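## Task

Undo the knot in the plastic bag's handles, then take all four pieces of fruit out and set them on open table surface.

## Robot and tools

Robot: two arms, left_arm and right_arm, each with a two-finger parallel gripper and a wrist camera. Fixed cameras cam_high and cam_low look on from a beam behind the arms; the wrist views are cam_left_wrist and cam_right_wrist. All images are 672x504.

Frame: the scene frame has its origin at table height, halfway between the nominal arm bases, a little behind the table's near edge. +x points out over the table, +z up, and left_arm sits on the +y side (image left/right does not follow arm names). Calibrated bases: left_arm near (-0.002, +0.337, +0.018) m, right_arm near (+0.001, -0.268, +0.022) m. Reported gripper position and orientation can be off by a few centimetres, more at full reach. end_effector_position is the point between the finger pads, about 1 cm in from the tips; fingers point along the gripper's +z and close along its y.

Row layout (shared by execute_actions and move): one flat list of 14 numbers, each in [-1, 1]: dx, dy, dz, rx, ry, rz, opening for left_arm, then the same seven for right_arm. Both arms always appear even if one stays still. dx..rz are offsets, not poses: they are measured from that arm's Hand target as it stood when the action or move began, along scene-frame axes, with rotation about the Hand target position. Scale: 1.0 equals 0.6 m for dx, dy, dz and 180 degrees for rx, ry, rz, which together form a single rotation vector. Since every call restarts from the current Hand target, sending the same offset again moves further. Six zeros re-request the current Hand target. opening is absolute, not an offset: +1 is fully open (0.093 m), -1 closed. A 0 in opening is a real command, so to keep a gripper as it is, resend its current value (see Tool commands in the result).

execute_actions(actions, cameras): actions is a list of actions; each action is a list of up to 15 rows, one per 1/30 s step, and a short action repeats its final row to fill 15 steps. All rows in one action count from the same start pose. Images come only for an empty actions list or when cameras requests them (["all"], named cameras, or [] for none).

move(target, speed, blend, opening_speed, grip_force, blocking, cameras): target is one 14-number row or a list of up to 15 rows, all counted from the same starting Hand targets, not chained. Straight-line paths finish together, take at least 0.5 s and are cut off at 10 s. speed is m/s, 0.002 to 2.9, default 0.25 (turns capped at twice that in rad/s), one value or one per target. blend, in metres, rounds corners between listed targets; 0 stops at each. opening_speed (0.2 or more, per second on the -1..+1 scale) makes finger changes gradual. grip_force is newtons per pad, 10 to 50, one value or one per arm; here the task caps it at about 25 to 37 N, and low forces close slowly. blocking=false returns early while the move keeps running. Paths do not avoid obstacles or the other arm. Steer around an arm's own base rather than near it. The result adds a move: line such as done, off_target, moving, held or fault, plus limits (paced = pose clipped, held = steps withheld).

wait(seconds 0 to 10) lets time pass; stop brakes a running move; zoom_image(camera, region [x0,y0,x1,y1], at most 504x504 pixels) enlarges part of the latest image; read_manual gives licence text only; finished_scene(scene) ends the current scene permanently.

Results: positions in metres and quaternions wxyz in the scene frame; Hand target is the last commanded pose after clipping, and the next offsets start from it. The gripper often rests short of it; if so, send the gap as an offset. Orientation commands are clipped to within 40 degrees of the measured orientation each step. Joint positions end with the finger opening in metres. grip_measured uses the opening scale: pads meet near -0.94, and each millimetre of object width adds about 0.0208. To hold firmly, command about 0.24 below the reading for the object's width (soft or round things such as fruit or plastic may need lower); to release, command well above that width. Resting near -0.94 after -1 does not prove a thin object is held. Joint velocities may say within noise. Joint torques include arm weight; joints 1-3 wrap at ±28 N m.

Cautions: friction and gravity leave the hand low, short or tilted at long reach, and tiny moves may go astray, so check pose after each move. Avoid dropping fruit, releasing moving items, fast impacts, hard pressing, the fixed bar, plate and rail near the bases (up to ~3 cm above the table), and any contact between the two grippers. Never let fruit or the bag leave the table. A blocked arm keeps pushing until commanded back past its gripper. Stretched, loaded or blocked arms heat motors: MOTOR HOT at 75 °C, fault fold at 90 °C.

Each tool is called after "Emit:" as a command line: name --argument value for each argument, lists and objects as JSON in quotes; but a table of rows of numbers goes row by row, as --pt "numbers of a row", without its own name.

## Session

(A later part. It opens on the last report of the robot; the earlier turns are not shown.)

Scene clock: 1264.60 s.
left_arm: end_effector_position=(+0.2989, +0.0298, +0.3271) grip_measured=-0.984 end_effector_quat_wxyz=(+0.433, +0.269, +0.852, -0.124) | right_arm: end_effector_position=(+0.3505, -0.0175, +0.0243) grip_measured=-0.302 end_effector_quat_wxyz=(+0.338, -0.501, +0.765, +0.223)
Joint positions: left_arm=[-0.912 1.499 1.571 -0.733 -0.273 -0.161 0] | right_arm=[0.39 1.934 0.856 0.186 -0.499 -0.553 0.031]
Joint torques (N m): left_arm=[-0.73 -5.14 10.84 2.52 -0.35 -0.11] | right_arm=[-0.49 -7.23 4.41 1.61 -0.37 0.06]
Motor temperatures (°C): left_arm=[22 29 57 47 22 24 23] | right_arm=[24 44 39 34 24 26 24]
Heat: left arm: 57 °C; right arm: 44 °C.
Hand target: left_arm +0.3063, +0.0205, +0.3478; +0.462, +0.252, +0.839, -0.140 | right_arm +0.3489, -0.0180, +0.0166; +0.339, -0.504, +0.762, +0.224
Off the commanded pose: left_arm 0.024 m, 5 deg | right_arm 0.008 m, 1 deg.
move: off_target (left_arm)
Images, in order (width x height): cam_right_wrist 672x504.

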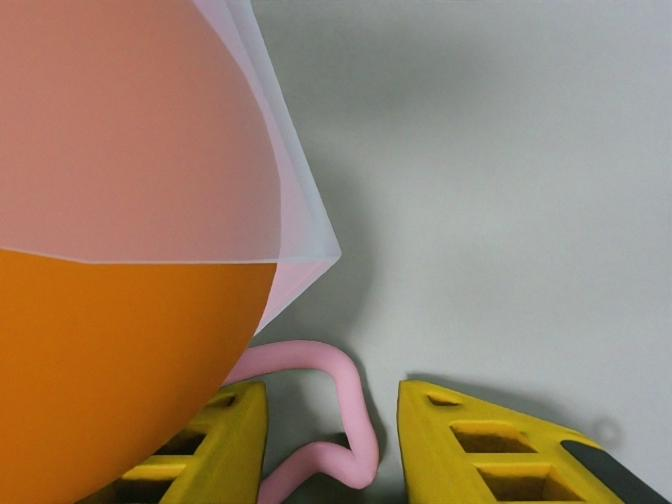

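Emit:
move --pt "0 0 0 0 0 0 -1 0.0113 0.0097 -0.005 0 0 0 -0.3" --pt "0 0 0 0 0 0 -1 0.0113 0.0097 -0.005 0 0 0 -1" --speed 0.06 --opening_speed 0.7 --cameras '["cam_right_wrist"]'

Scene clock: 1271.77 s.
left_arm: end_effector_position=(+0.2989, +0.0298, +0.3271) grip_measured=-0.984 end_effector_quat_wxyz=(+0.433, +0.269, +0.852, -0.124) | right_arm: end_effector_position=(+0.3541, -0.0135, +0.0225) grip_measured=-0.892 end_effector_quat_wxyz=(+0.347, -0.503, +0.758, +0.228)
Joint positions: left_arm=[-0.912 1.499 1.571 -0.733 -0.273 -0.161 0] | right_arm=[0.389 1.958 0.861 0.226 -0.515 -0.554 0.002]
Joint torques (N m): left_arm=[-0.73 -5.08 10.89 2.53 -0.34 -0.14] | right_arm=[0.09 -6.69 6.9 1.32 -0.18 0.09]
Motor temperatures (°C): left_arm=[22 29 58 48 22 24 23] | right_arm=[24 44 38 34 24 26 24]
Heat: left arm: 58 °C; right arm: 44 °C.
Hand target: left_arm +0.3063, +0.0205, +0.3478; +0.462, +0.252, +0.839, -0.140 | right_arm +0.3558, -0.0122, +0.0138; +0.339, -0.504, +0.762, +0.224
Off the commanded pose: left_arm 0.024 m, 5 deg | right_arm 0.009 m, 1 deg.
move: off_target (left_arm); target 2's new opening was sent with right_arm's hand 0.011 m and 1 deg from that target
Images, in order (width x height): cam_right_wrist 672x504.

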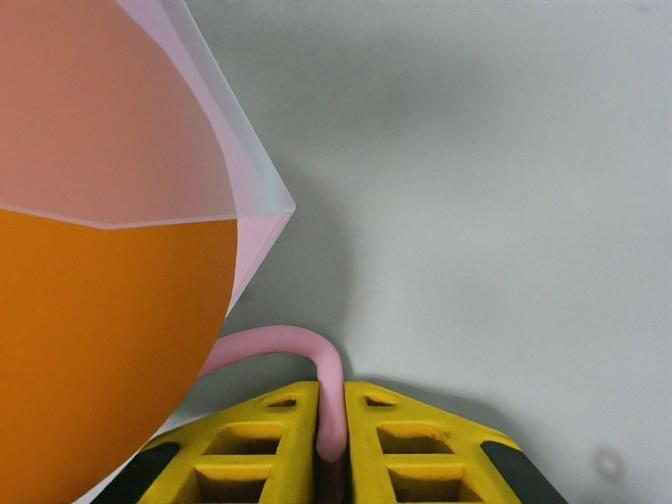

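Emit:
move --target '[0,0,-0.05,0,0,0,-1, 0,0,0,0,0,0,-1]' --speed 0.05 --cameras '["cam_right_wrist"]'

Scene clock: 1276.97 s.
left_arm: end_effector_position=(+0.3032, +0.0237, +0.3036) grip_measured=-0.984 end_effector_quat_wxyz=(+0.435, +0.268, +0.851, -0.126) | right_arm: end_effector_position=(+0.3541, -0.0135, +0.0225) grip_measured=-0.892 end_effector_quat_wxyz=(+0.347, -0.503, +0.758, +0.228)
Joint positions: left_arm=[-0.912 1.499 1.47 -0.627 -0.273 -0.161 0] | right_arm=[0.389 1.958 0.861 0.226 -0.515 -0.554 0.002]
Joint torques (N m): left_arm=[-0.61 -7.3 7.05 2.6 -0.34 -0.09] | right_arm=[0.08 -6.52 6.8 1.33 -0.19 0.08]
Motor temperatures (°C): left_arm=[22 29 58 48 22 24 23] | right_arm=[24 44 38 33 24 26 24]
Heat: left arm: 58 °C; right arm: 44 °C.
Hand target: left_arm +0.3063, +0.0206, +0.3178; +0.462, +0.252, +0.839, -0.140 | right_arm +0.3558, -0.0122, +0.0138; +0.339, -0.504, +0.762, +0.224
Off the commanded pose: left_arm 0.015 m, 4 deg | right_arm 0.009 m, 1 deg.
move: off_target (left_arm)
Images, in order (width x height): cam_right_wrist 672x504.

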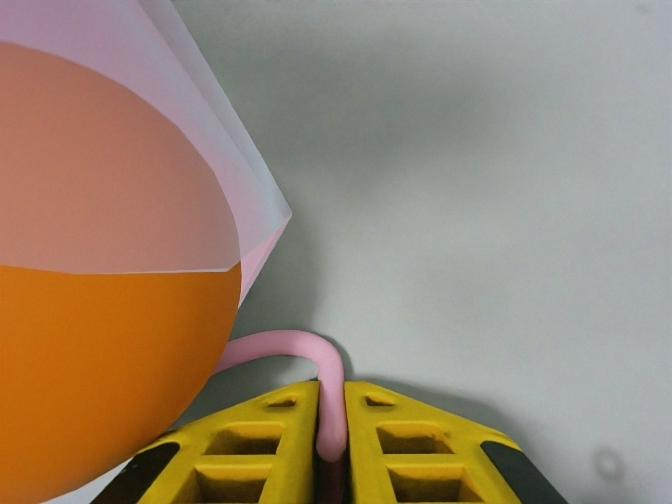

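Emit:
move --target '[0,0,0,0,0,0,-1, 0.08,-0.035,0.01,0,0,0,-1]' --speed 0.06 --cameras '["cam_right_wrist","cam_high"]'

Scene clock: 1281.27 s.
left_arm: end_effector_position=(+0.3033, +0.0235, +0.3040) grip_measured=-0.984 end_effector_quat_wxyz=(+0.435, +0.268, +0.850, -0.126) | right_arm: end_effector_position=(+0.4033, -0.0345, +0.0242) grip_measured=-0.892 end_effector_quat_wxyz=(+0.350, -0.501, +0.762, +0.216)
Joint positions: left_arm=[-0.912 1.499 1.47 -0.625 -0.273 -0.161 0] | right_arm=[0.292 2.048 1.039 0.099 -0.55 -0.642 0.002]
Joint torques (N m): left_arm=[-0.58 -7.25 7.1 2.62 -0.32 -0.1] | right_arm=[-0.59 -8.08 8.18 1 -0.53 0.03]
Motor temperatures (°C): left_arm=[22 29 57 48 22 24 23] | right_arm=[24 45 39 33 24 26 24]
Heat: left arm: 57 °C; right arm: 45 °C.
Hand target: left_arm +0.3063, +0.0206, +0.3178; +0.462, +0.252, +0.839, -0.140 | right_arm +0.4036, -0.0332, +0.0196; +0.339, -0.504, +0.762, +0.224
Off the commanded pose: left_arm 0.014 m, 4 deg | right_arm 0.005 m, 2 deg.
move: off_target (left_arm)
Images, in order (width x height): cam_high 672x504, cam_right_wrist 672x504.

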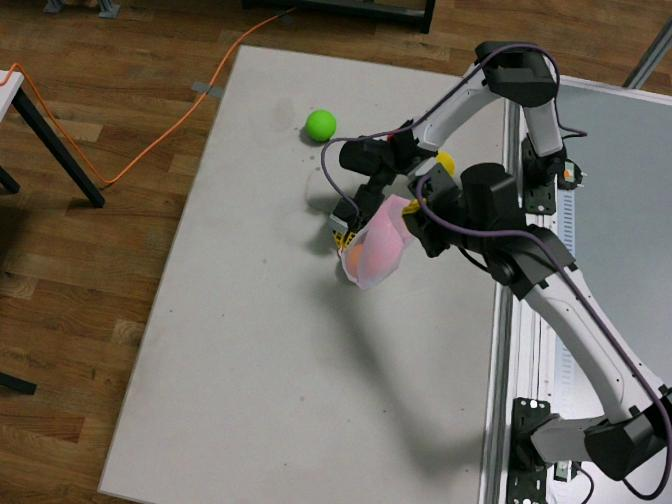

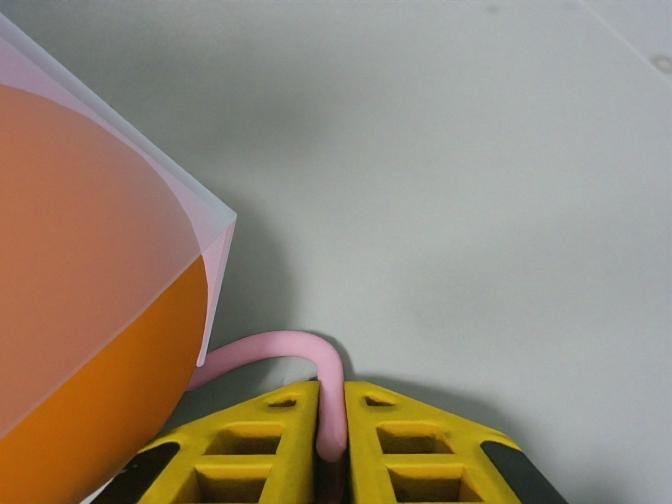

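Emit:
wait --seconds 0.1 --cameras '["cam_left_wrist","cam_low"]'

Emit:
zoom_image --camera "cam_low" --region '[200, 100, 500, 350]'

Scene clock: 1286.07 s.
left_arm: end_effector_position=(+0.3033, +0.0235, +0.3040) grip_measured=-0.984 end_effector_quat_wxyz=(+0.435, +0.268, +0.850, -0.126) | right_arm: end_effector_position=(+0.4033, -0.0346, +0.0242) grip_measured=-0.892 end_effector_quat_wxyz=(+0.350, -0.501, +0.762, +0.216)
Joint positions: left_arm=[-0.912 1.499 1.47 -0.625 -0.273 -0.161 0] | right_arm=[0.292 2.048 1.039 0.099 -0.55 -0.642 0.002]
Joint torques (N m): left_arm=[-0.62 -7.28 7.09 2.62 -0.33 -0.1] | right_arm=[-0.59 -8.24 8.14 0.99 -0.49 0.05]
Motor temperatures (°C): left_arm=[22 30 57 49 22 24 23] | right_arm=[24 45 39 33 24 26 24]
Heat: left arm: 57 °C; right arm: 45 °C.
Hand target: left_arm +0.3063, +0.0206, +0.3178; +0.462, +0.252, +0.839, -0.140 | right_arm +0.4037, -0.0333, +0.0196; +0.339, -0.504, +0.762, +0.224
Tool commands: left_gripper/opening=-1.0 right_gripper/opening=-1.0
Off the commanded pose: left_arm 0.014 m, 4 deg | right_arm 0.005 m, 2 deg.
wait: 0.10 s; at rest from the start
Images, in order (width x height): cam_low 672x504, cam_left_wrist 672x504.

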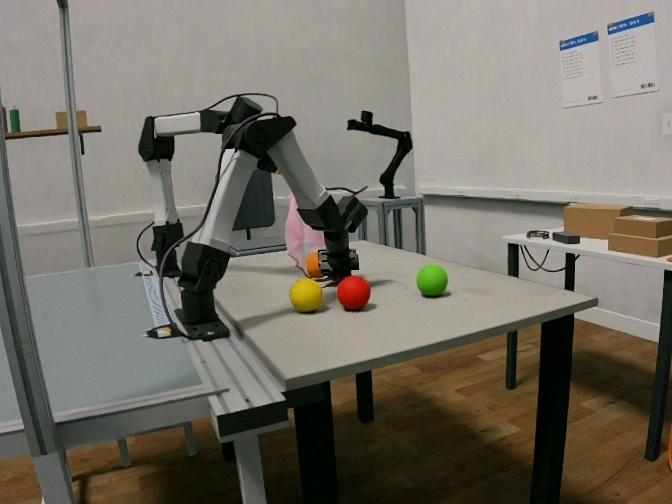

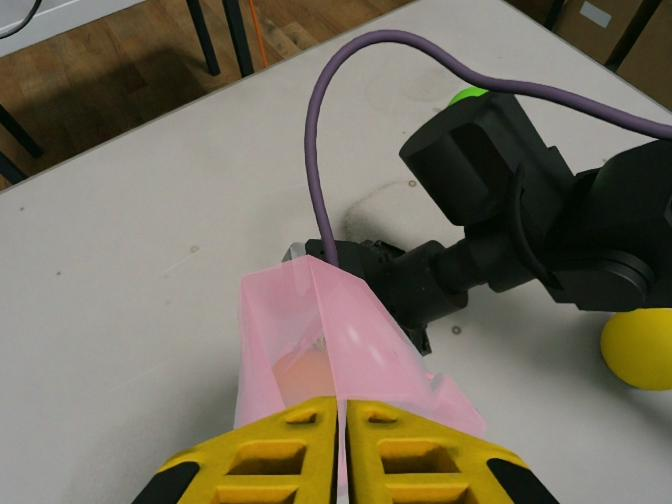

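Scaled by 1.680 from the camera's 672x504 image, which has a finer 960x720 frame.

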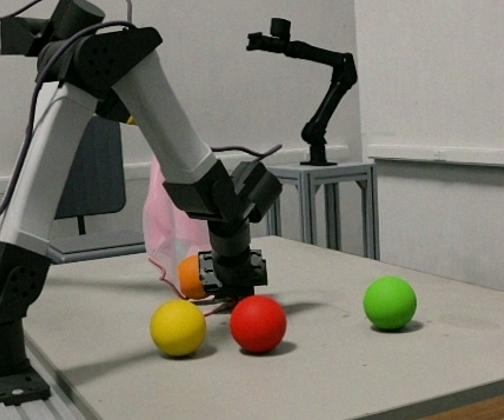

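Emit:
move --target '[0,0.03,0.1,0,0,0,-1, 0,0,0,0,0,0,-1]' --speed 0.05 --cameras '["cam_left_wrist","cam_low","cam_right_wrist"]'

Emit:
zoom_image --camera "cam_low" --region '[240, 170, 400, 320]'

Scene clock: 1294.13 s.
left_arm: end_effector_position=(+0.3067, +0.0381, +0.3639) grip_measured=-0.984 end_effector_quat_wxyz=(+0.456, +0.250, +0.844, -0.133) | right_arm: end_effector_position=(+0.4033, -0.0302, +0.0293) grip_measured=-0.892 end_effector_quat_wxyz=(+0.355, -0.503, +0.754, +0.229)
Joint positions: left_arm=[-0.887 1.504 1.684 -0.783 -0.273 -0.161 0] | right_arm=[0.292 2.048 1.049 0.099 -0.58 -0.642 0.002]
Joint torques (N m): left_arm=[0.05 -5.61 11.54 1.92 0.01 0.11] | right_arm=[-0.59 -8.23 7.42 1.02 -0.22 0.03]
Motor temperatures (°C): left_arm=[22 30 56 49 22 24 23] | right_arm=[24 46 40 32 25 26 24]
Heat: left arm: 56 °C; right arm: 46 °C.
Hand target: left_arm +0.3063, +0.0386, +0.3778; +0.462, +0.252, +0.839, -0.140 | right_arm +0.4038, -0.0332, +0.0198; +0.339, -0.504, +0.762, +0.224
Off the commanded pose: left_arm 0.014 m, 1 deg | right_arm 0.010 m, 2 deg.
move: off_target (left_arm)
Images, in order (width x height): cam_low 672x504, cam_left_wrist 672x504, cam_right_wrist 672x504.

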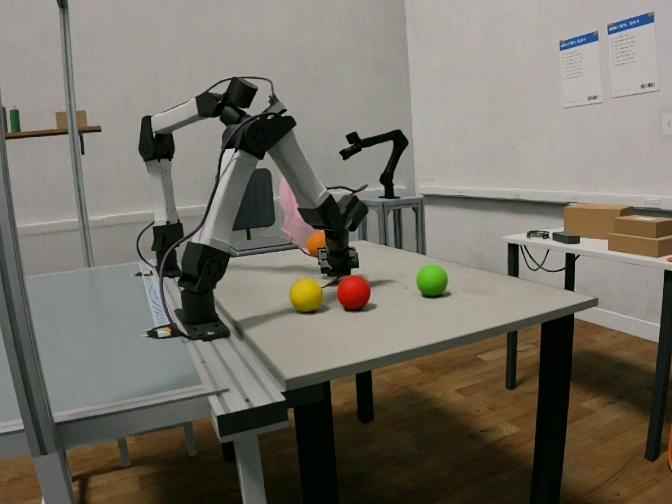

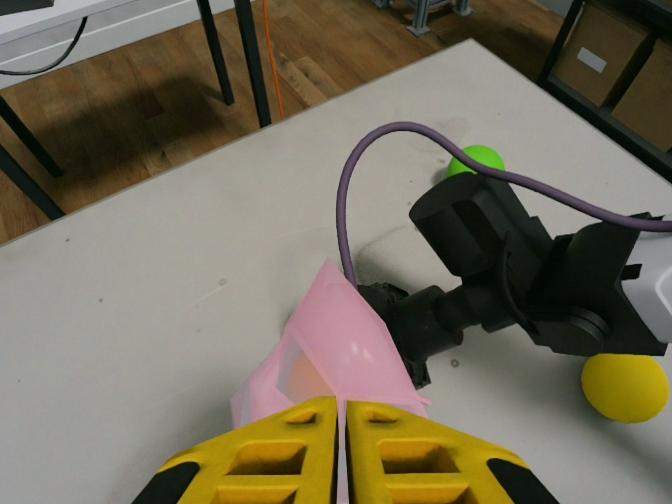

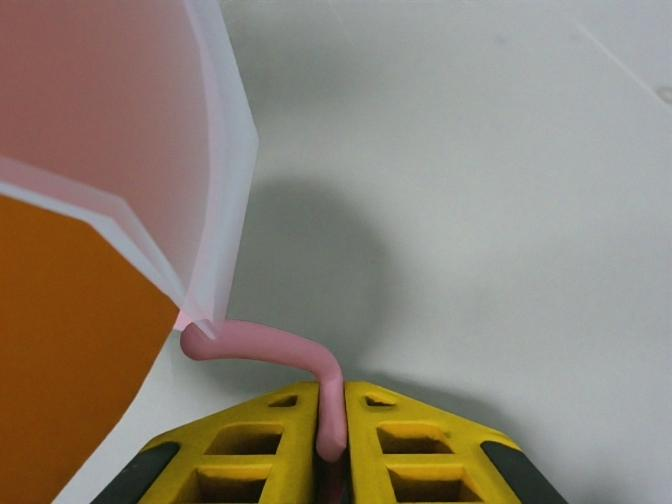

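Scaled by 3.150 from the camera's 672x504 image, which has a finer 960x720 frame.

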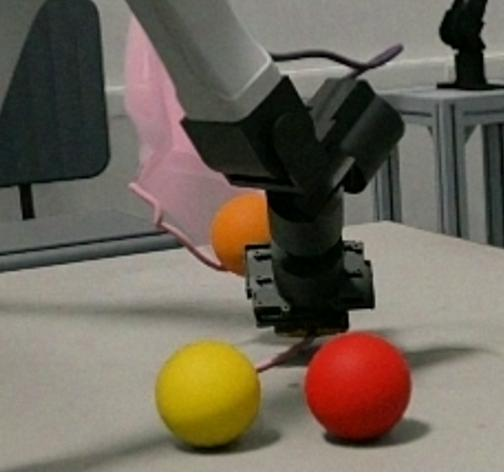

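Emit:
move --target '[0,0.0,0.03,0,0,0,-1, 0.0,0.0,0.17,0,0,0,-1]' --speed 0.06 --cameras '["cam_left_wrist","cam_low","cam_right_wrist"]'

Emit:
zoom_image --camera "cam_low" --region '[240, 170, 400, 320]'

Scene clock: 1308.50 s.
left_arm: end_effector_position=(+0.3089, +0.0363, +0.3989) grip_measured=-0.984 end_effector_quat_wxyz=(+0.476, +0.242, +0.833, -0.147) | right_arm: end_effector_position=(+0.3994, -0.0337, +0.0984) grip_measured=-0.892 end_effector_quat_wxyz=(+0.323, -0.500, +0.769, +0.235)
Joint positions: left_arm=[-0.887 1.532 1.816 -0.83 -0.273 -0.161 0] | right_arm=[0.292 1.898 1.204 -0.278 -0.576 -0.642 0.002]
Joint torques (N m): left_arm=[0.05 -4.78 9.88 1.63 0.02 0.13] | right_arm=[0.05 -13.15 9.26 0.93 -0.27 0.08]
Motor temperatures (°C): left_arm=[22 29 59 46 22 24 23] | right_arm=[24 48 39 32 24 26 25]
Heat: left arm: 59 °C; right arm: 48 °C.
Hand target: left_arm +0.3063, +0.0385, +0.3958; +0.462, +0.252, +0.839, -0.140 | right_arm +0.4037, -0.0332, +0.1217; +0.339, -0.504, +0.762, +0.224
Off the commanded pose: left_arm 0.005 m, 2 deg | right_arm 0.024 m, 2 deg.
move: off_target (right_arm)
Images, in order (width x height): cam_low 672x504, cam_left_wrist 672x504, cam_right_wrist 672x504.

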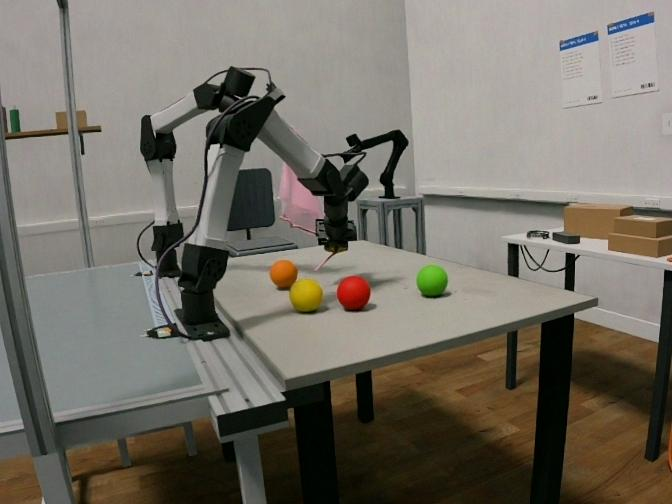

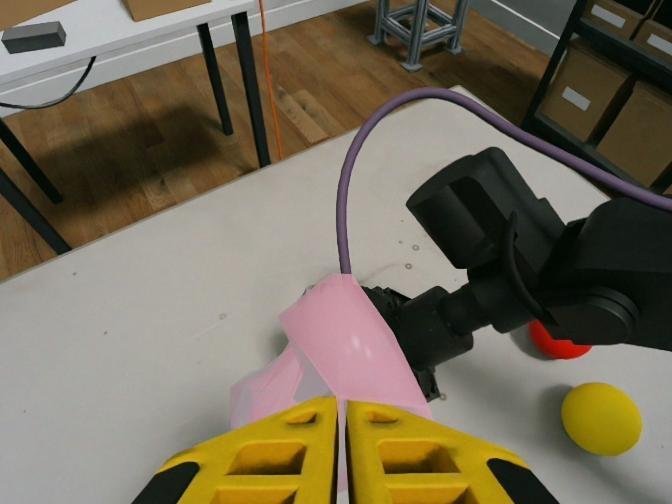

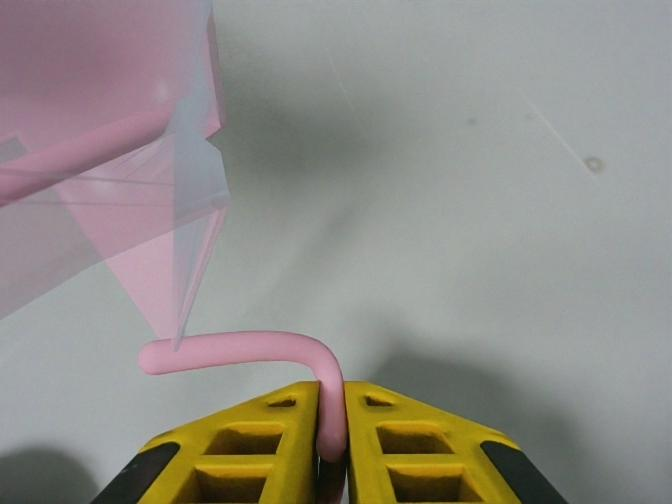

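Scaled by 3.150 from the camera's 672x504 image, which has a finer 960x720 frame.

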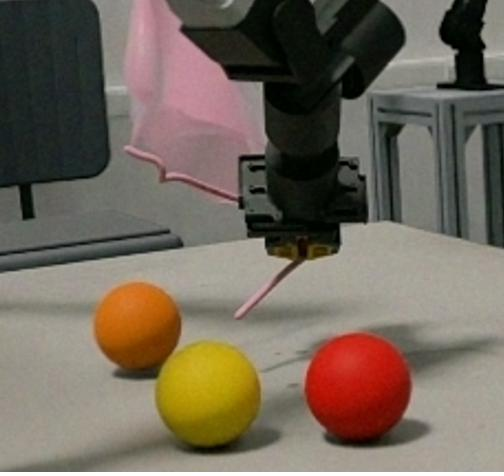

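Emit:
wait --seconds 0.1 --cameras '["cam_high","cam_low"]'

Scene clock: 1310.80 s.
left_arm: end_effector_position=(+0.3089, +0.0363, +0.3989) grip_measured=-0.984 end_effector_quat_wxyz=(+0.476, +0.242, +0.833, -0.147) | right_arm: end_effector_position=(+0.3993, -0.0338, +0.0983) grip_measured=-0.892 end_effector_quat_wxyz=(+0.323, -0.500, +0.769, +0.235)
Joint positions: left_arm=[-0.887 1.532 1.816 -0.83 -0.273 -0.161 0] | right_arm=[0.292 1.898 1.204 -0.279 -0.576 -0.642 0.002]
Joint torques (N m): left_arm=[0.03 -4.88 9.89 1.62 0.02 0.12] | right_arm=[-0.03 -13.05 9.06 0.91 -0.25 0.08]
Motor temperatures (°C): left_arm=[22 29 59 45 22 24 23] | right_arm=[24 49 39 32 24 26 25]
Heat: left arm: 59 °C; right arm: 49 °C.
Hand target: left_arm +0.3063, +0.0385, +0.3958; +0.462, +0.252, +0.839, -0.140 | right_arm +0.4037, -0.0332, +0.1217; +0.339, -0.504, +0.762, +0.224
Tool commands: left_gripper/opening=-1.0 right_gripper/opening=-1.0
Off the commanded pose: left_arm 0.005 m, 2 deg | right_arm 0.024 m, 2 deg.
wait: 0.10 s; at rest from the start
Images, in order (width x height): cam_high 672x504, cam_low 672x504.

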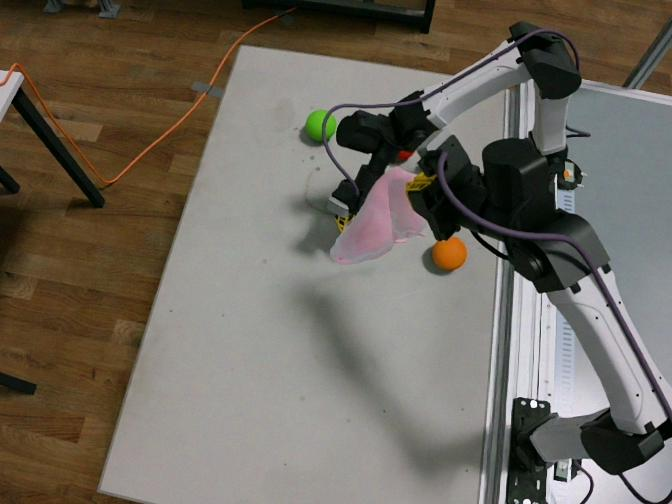

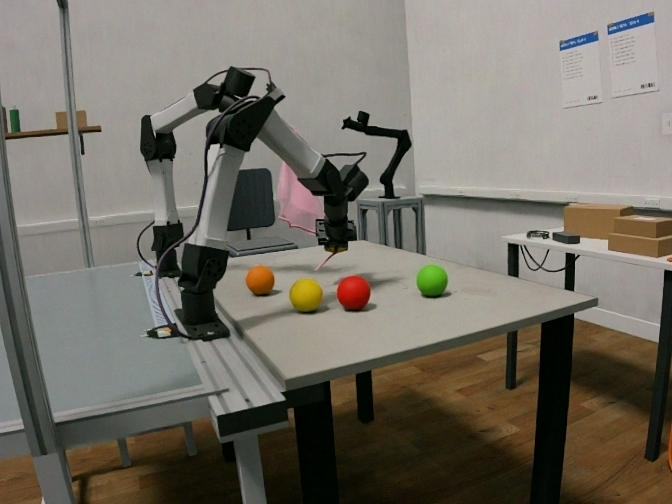

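Emit:
wait --seconds 0.05 --cameras '["cam_high"]'

Scene clock: 1314.43 s.
left_arm: end_effector_position=(+0.3089, +0.0363, +0.3989) grip_measured=-0.984 end_effector_quat_wxyz=(+0.476, +0.242, +0.833, -0.147) | right_arm: end_effector_position=(+0.3993, -0.0338, +0.0983) grip_measured=-0.892 end_effector_quat_wxyz=(+0.323, -0.500, +0.769, +0.235)
Joint positions: left_arm=[-0.887 1.532 1.816 -0.83 -0.273 -0.161 0] | right_arm=[0.292 1.898 1.204 -0.279 -0.576 -0.642 0.002]
Joint torques (N m): left_arm=[0.01 -4.78 9.91 1.58 0.02 0.13] | right_arm=[-0.05 -12.96 9.14 0.9 -0.23 0.09]
Motor temperatures (°C): left_arm=[22 29 60 45 22 24 23] | right_arm=[24 51 39 32 24 26 25]
Heat: left arm: 60 °C; right arm: 51 °C.
Hand target: left_arm +0.3063, +0.0385, +0.3958; +0.462, +0.252, +0.839, -0.140 | right_arm +0.4037, -0.0332, +0.1217; +0.339, -0.504, +0.762, +0.224
Tool commands: left_gripper/opening=-1.0 right_gripper/opening=-1.0
Off the commanded pose: left_arm 0.005 m, 2 deg | right_arm 0.024 m, 2 deg.
wait: 0.07 s; at rest from the start
Images, in order (width x height): cam_high 672x504.

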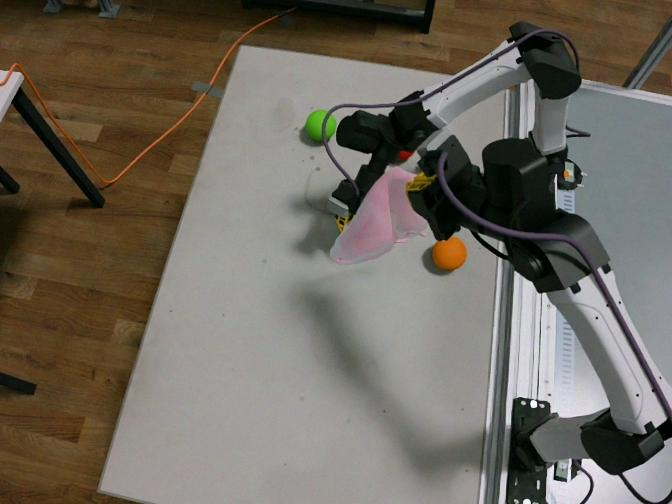

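Emit:
move --pt "0 0.0 -0.12 0 0 0 -1 0.0 0.0 -0.155 0 0 0 -1" --pt "0 0.0 -0.12 0 0 0 -1 0.0 0.0 -0.155 0 0 0 -0.3" --pt "0 0.0 -0.12 0 0 0 -1 -0.03 -0.05 0.05 0 0 0 -0.3" --speed 0.08 --opening_speed 0.8 --cameras '["cam_right_wrist","cam_high","cam_low"]'

Scene clock: 1330.90 s.
left_arm: end_effector_position=(+0.3038, +0.0403, +0.3128) grip_measured=-0.984 end_effector_quat_wxyz=(+0.442, +0.255, +0.851, -0.124) | right_arm: end_effector_position=(+0.3841, -0.0629, +0.1298) grip_measured=-0.302 end_effector_quat_wxyz=(+0.323, -0.500, +0.772, +0.224)
Joint positions: left_arm=[-0.887 1.453 1.453 -0.639 -0.273 -0.161 0] | right_arm=[0.238 1.765 1.181 -0.416 -0.583 -0.698 0.031]
Joint torques (N m): left_arm=[0.31 -6.9 6.98 2.58 0.02 0.15] | right_arm=[-0.85 -11.6 9.35 0.83 -0.55 0.02]
Motor temperatures (°C): left_arm=[22 29 59 44 22 24 23] | right_arm=[24 56 40 32 24 26 25]
Heat: left arm: 59 °C; right arm: 56 °C.
Hand target: left_arm +0.3063, +0.0386, +0.3238; +0.462, +0.252, +0.839, -0.140 | right_arm +0.3857, -0.0632, +0.1516; +0.339, -0.504, +0.762, +0.224
Off the commanded pose: left_arm 0.011 m, 3 deg | right_arm 0.022 m, 2 deg.
move: off_target (left_arm, right_arm)
Images, in order (width x height): cam_high 672x504, cam_low 672x504, cam_right_wrist 672x504.

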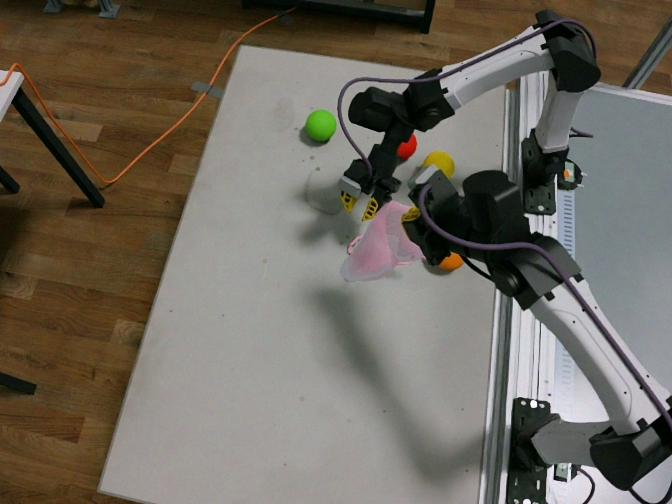

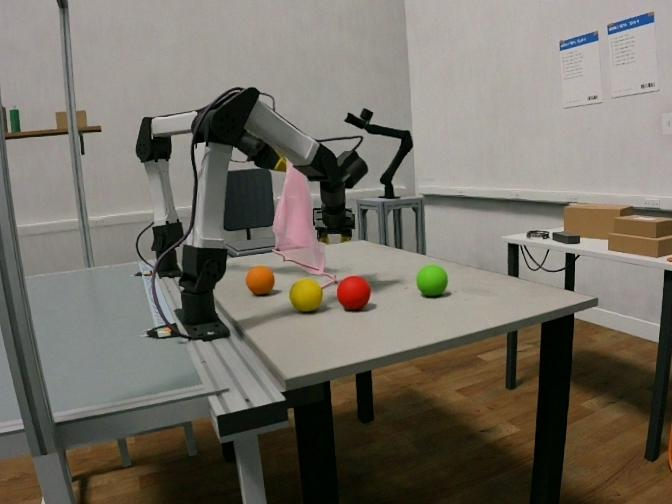

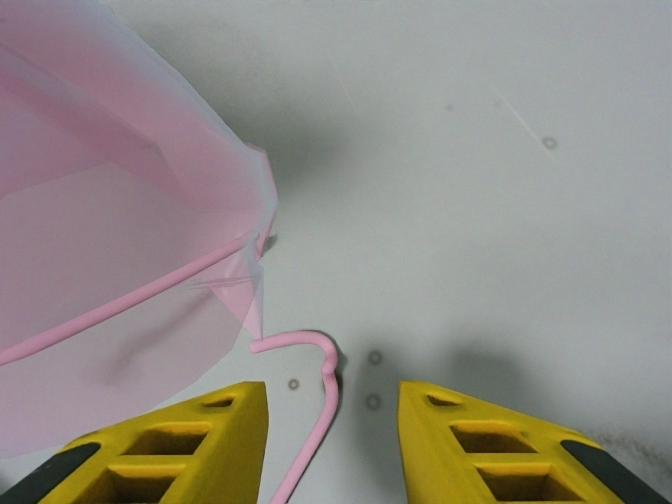

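Emit:
move --pt "0.05 0.333 0.0 0 0 0 -1 -0.243 -0.261 0.214 0 0 0 -0.3" --pt "0.067 0.433 -0.42 0 0 0 -1 -0.243 -0.261 0.214 0 0 0 -0.3" --speed 0.12 --blend 0.02 --cameras '["cam_left_wrist","cam_high","cam_low"]'

Scene clock: 1342.67 s.
left_arm: end_effector_position=(+0.3453, +0.2991, +0.0704) grip_measured=-0.984 end_effector_quat_wxyz=(+0.449, +0.245, +0.848, -0.139) | right_arm: end_effector_position=(+0.2400, -0.2203, +0.2701) grip_measured=-0.302 end_effector_quat_wxyz=(+0.328, -0.503, +0.768, +0.226)
Joint positions: left_arm=[0.162 1.484 0.462 0.291 0.588 0.46 0] | right_arm=[-0.345 1.297 1.348 -1.517 -0.797 -1.424 0.031]
Joint torques (N m): left_arm=[0.31 -3.79 5.29 2.29 0.6 0.15] | right_arm=[-0.98 -3.67 8.42 0.19 -0.76 0.02]
Motor temperatures (°C): left_arm=[22 29 57 46 22 24 23] | right_arm=[24 54 41 31 25 26 24]
Heat: left arm: 57 °C; right arm: 54 °C.
Hand target: left_arm +0.3465, +0.2984, +0.0719; +0.462, +0.252, +0.839, -0.140 | right_arm +0.2399, -0.2198, +0.2801; +0.339, -0.504, +0.762, +0.224
Off the commanded pose: left_arm 0.002 m, 2 deg | right_arm 0.010 m, 1 deg.
move: done
Images, in order (width x height): cam_high 672x504, cam_low 672x504, cam_left_wrist 672x504.

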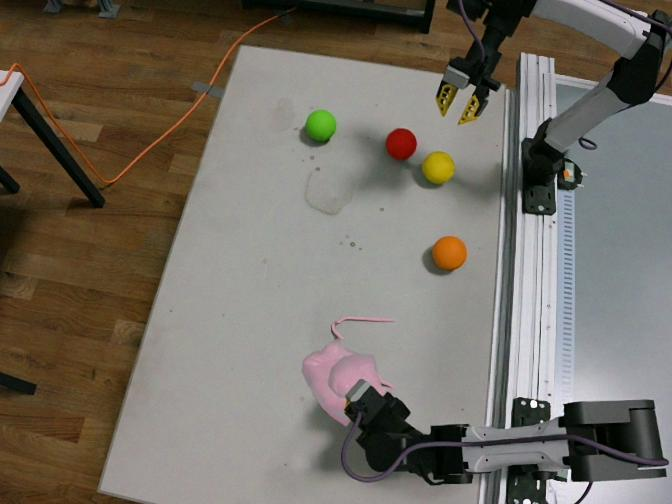

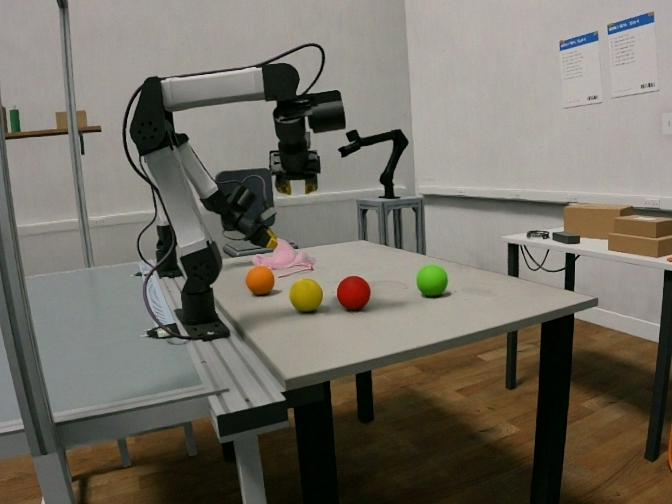

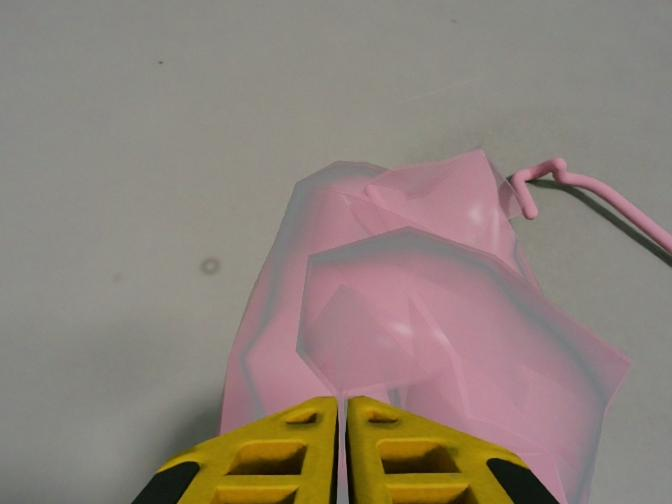

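Emit:
move --pt "0 0.0 -0.08 0 0 0 -1 0 0 0 0 0 0 -0.3" --pt "0 0.0 -0.08 0 0 0 -0.1 0 0 0 0 0 0 -0.3" --pt "-0.03 0.02 0.12 0 0 0 -0.1 0 0 0 0 0 0 -0.3" --pt "-0.17 0.0 0.23 0 0 0 -0.1 0 0 0 0 0 0 -0.3" --speed 0.1 --opening_speed 0.8 --cameras '["cam_high","cam_low"]'

Emit:
zoom_image --camera "cam_high" --region '[270, 300, 450, 460]'

Emit:
zoom_image --camera "cam_high" --region '[270, 80, 510, 300]'

Scene clock: 1354.13 s.
left_arm: end_effector_position=(+0.2491, +0.3009, +0.2036) grip_measured=-0.102 end_effector_quat_wxyz=(+0.466, +0.248, +0.839, -0.130) | right_arm: end_effector_position=(+0.2400, -0.2203, +0.2701) grip_measured=-0.302 end_effector_quat_wxyz=(+0.328, -0.503, +0.768, +0.226)
Joint positions: left_arm=[0.28 0.752 0.644 -0.636 0.676 0.555 0.04] | right_arm=[-0.345 1.297 1.348 -1.517 -0.797 -1.424 0.031]
Joint torques (N m): left_arm=[0.31 -0.7 10.56 1.26 0.66 0.21] | right_arm=[-0.96 -3.82 8.39 0.2 -0.8 0.03]
Motor temperatures (°C): left_arm=[22 28 56 45 22 24 23] | right_arm=[24 50 42 30 25 26 24]
Heat: left arm: 56 °C; right arm: 50 °C.
Hand target: left_arm +0.2445, +0.2984, +0.2099; +0.462, +0.252, +0.839, -0.140 | right_arm +0.2399, -0.2198, +0.2801; +0.339, -0.504, +0.762, +0.224
Off the commanded pose: left_arm 0.008 m, 1 deg | right_arm 0.010 m, 2 deg.
move: done
Images, in order (width x height): cam_high 672x504, cam_low 672x504.

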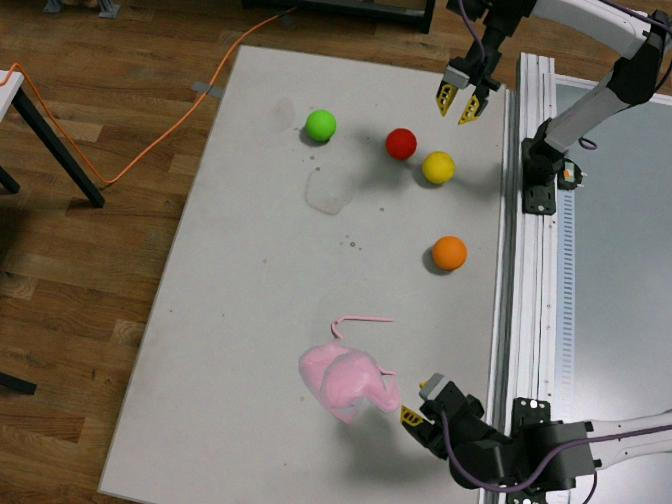

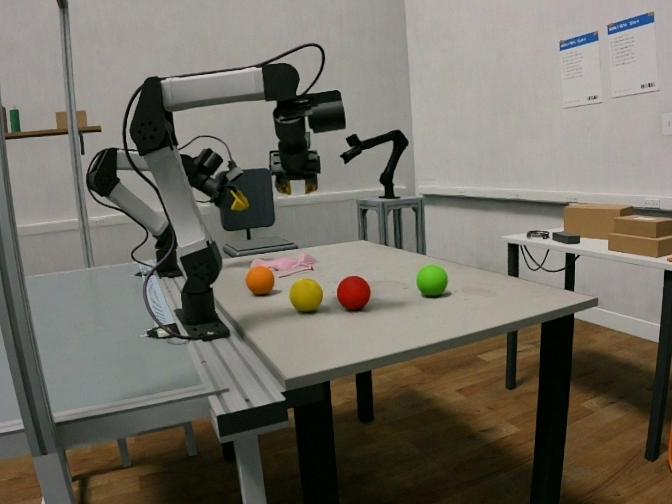

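Scaled by 2.800 from the camera's 672x504 image, which has a finer 960x720 frame.

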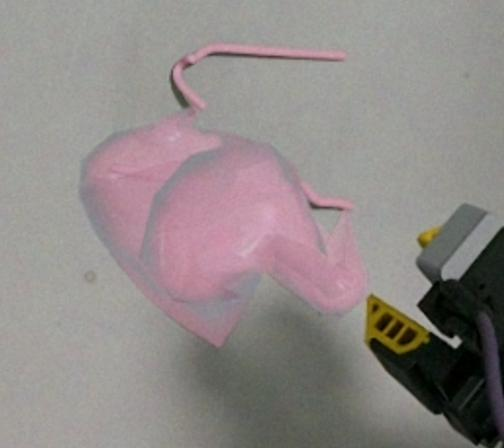

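Scaled by 2.100 from the camera's 672x504 image, which has a finer 960x720 frame.

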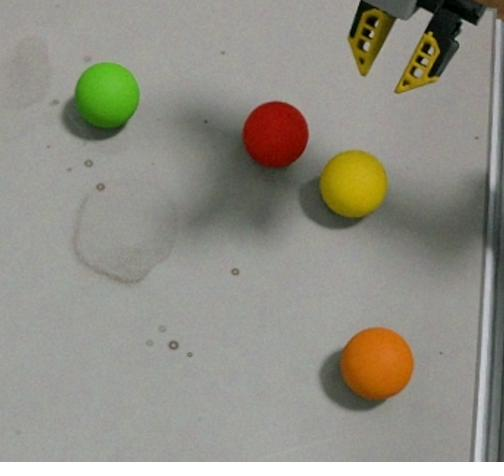

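Emit:
finished_scene --scene 2

The scene is finished: the task was done.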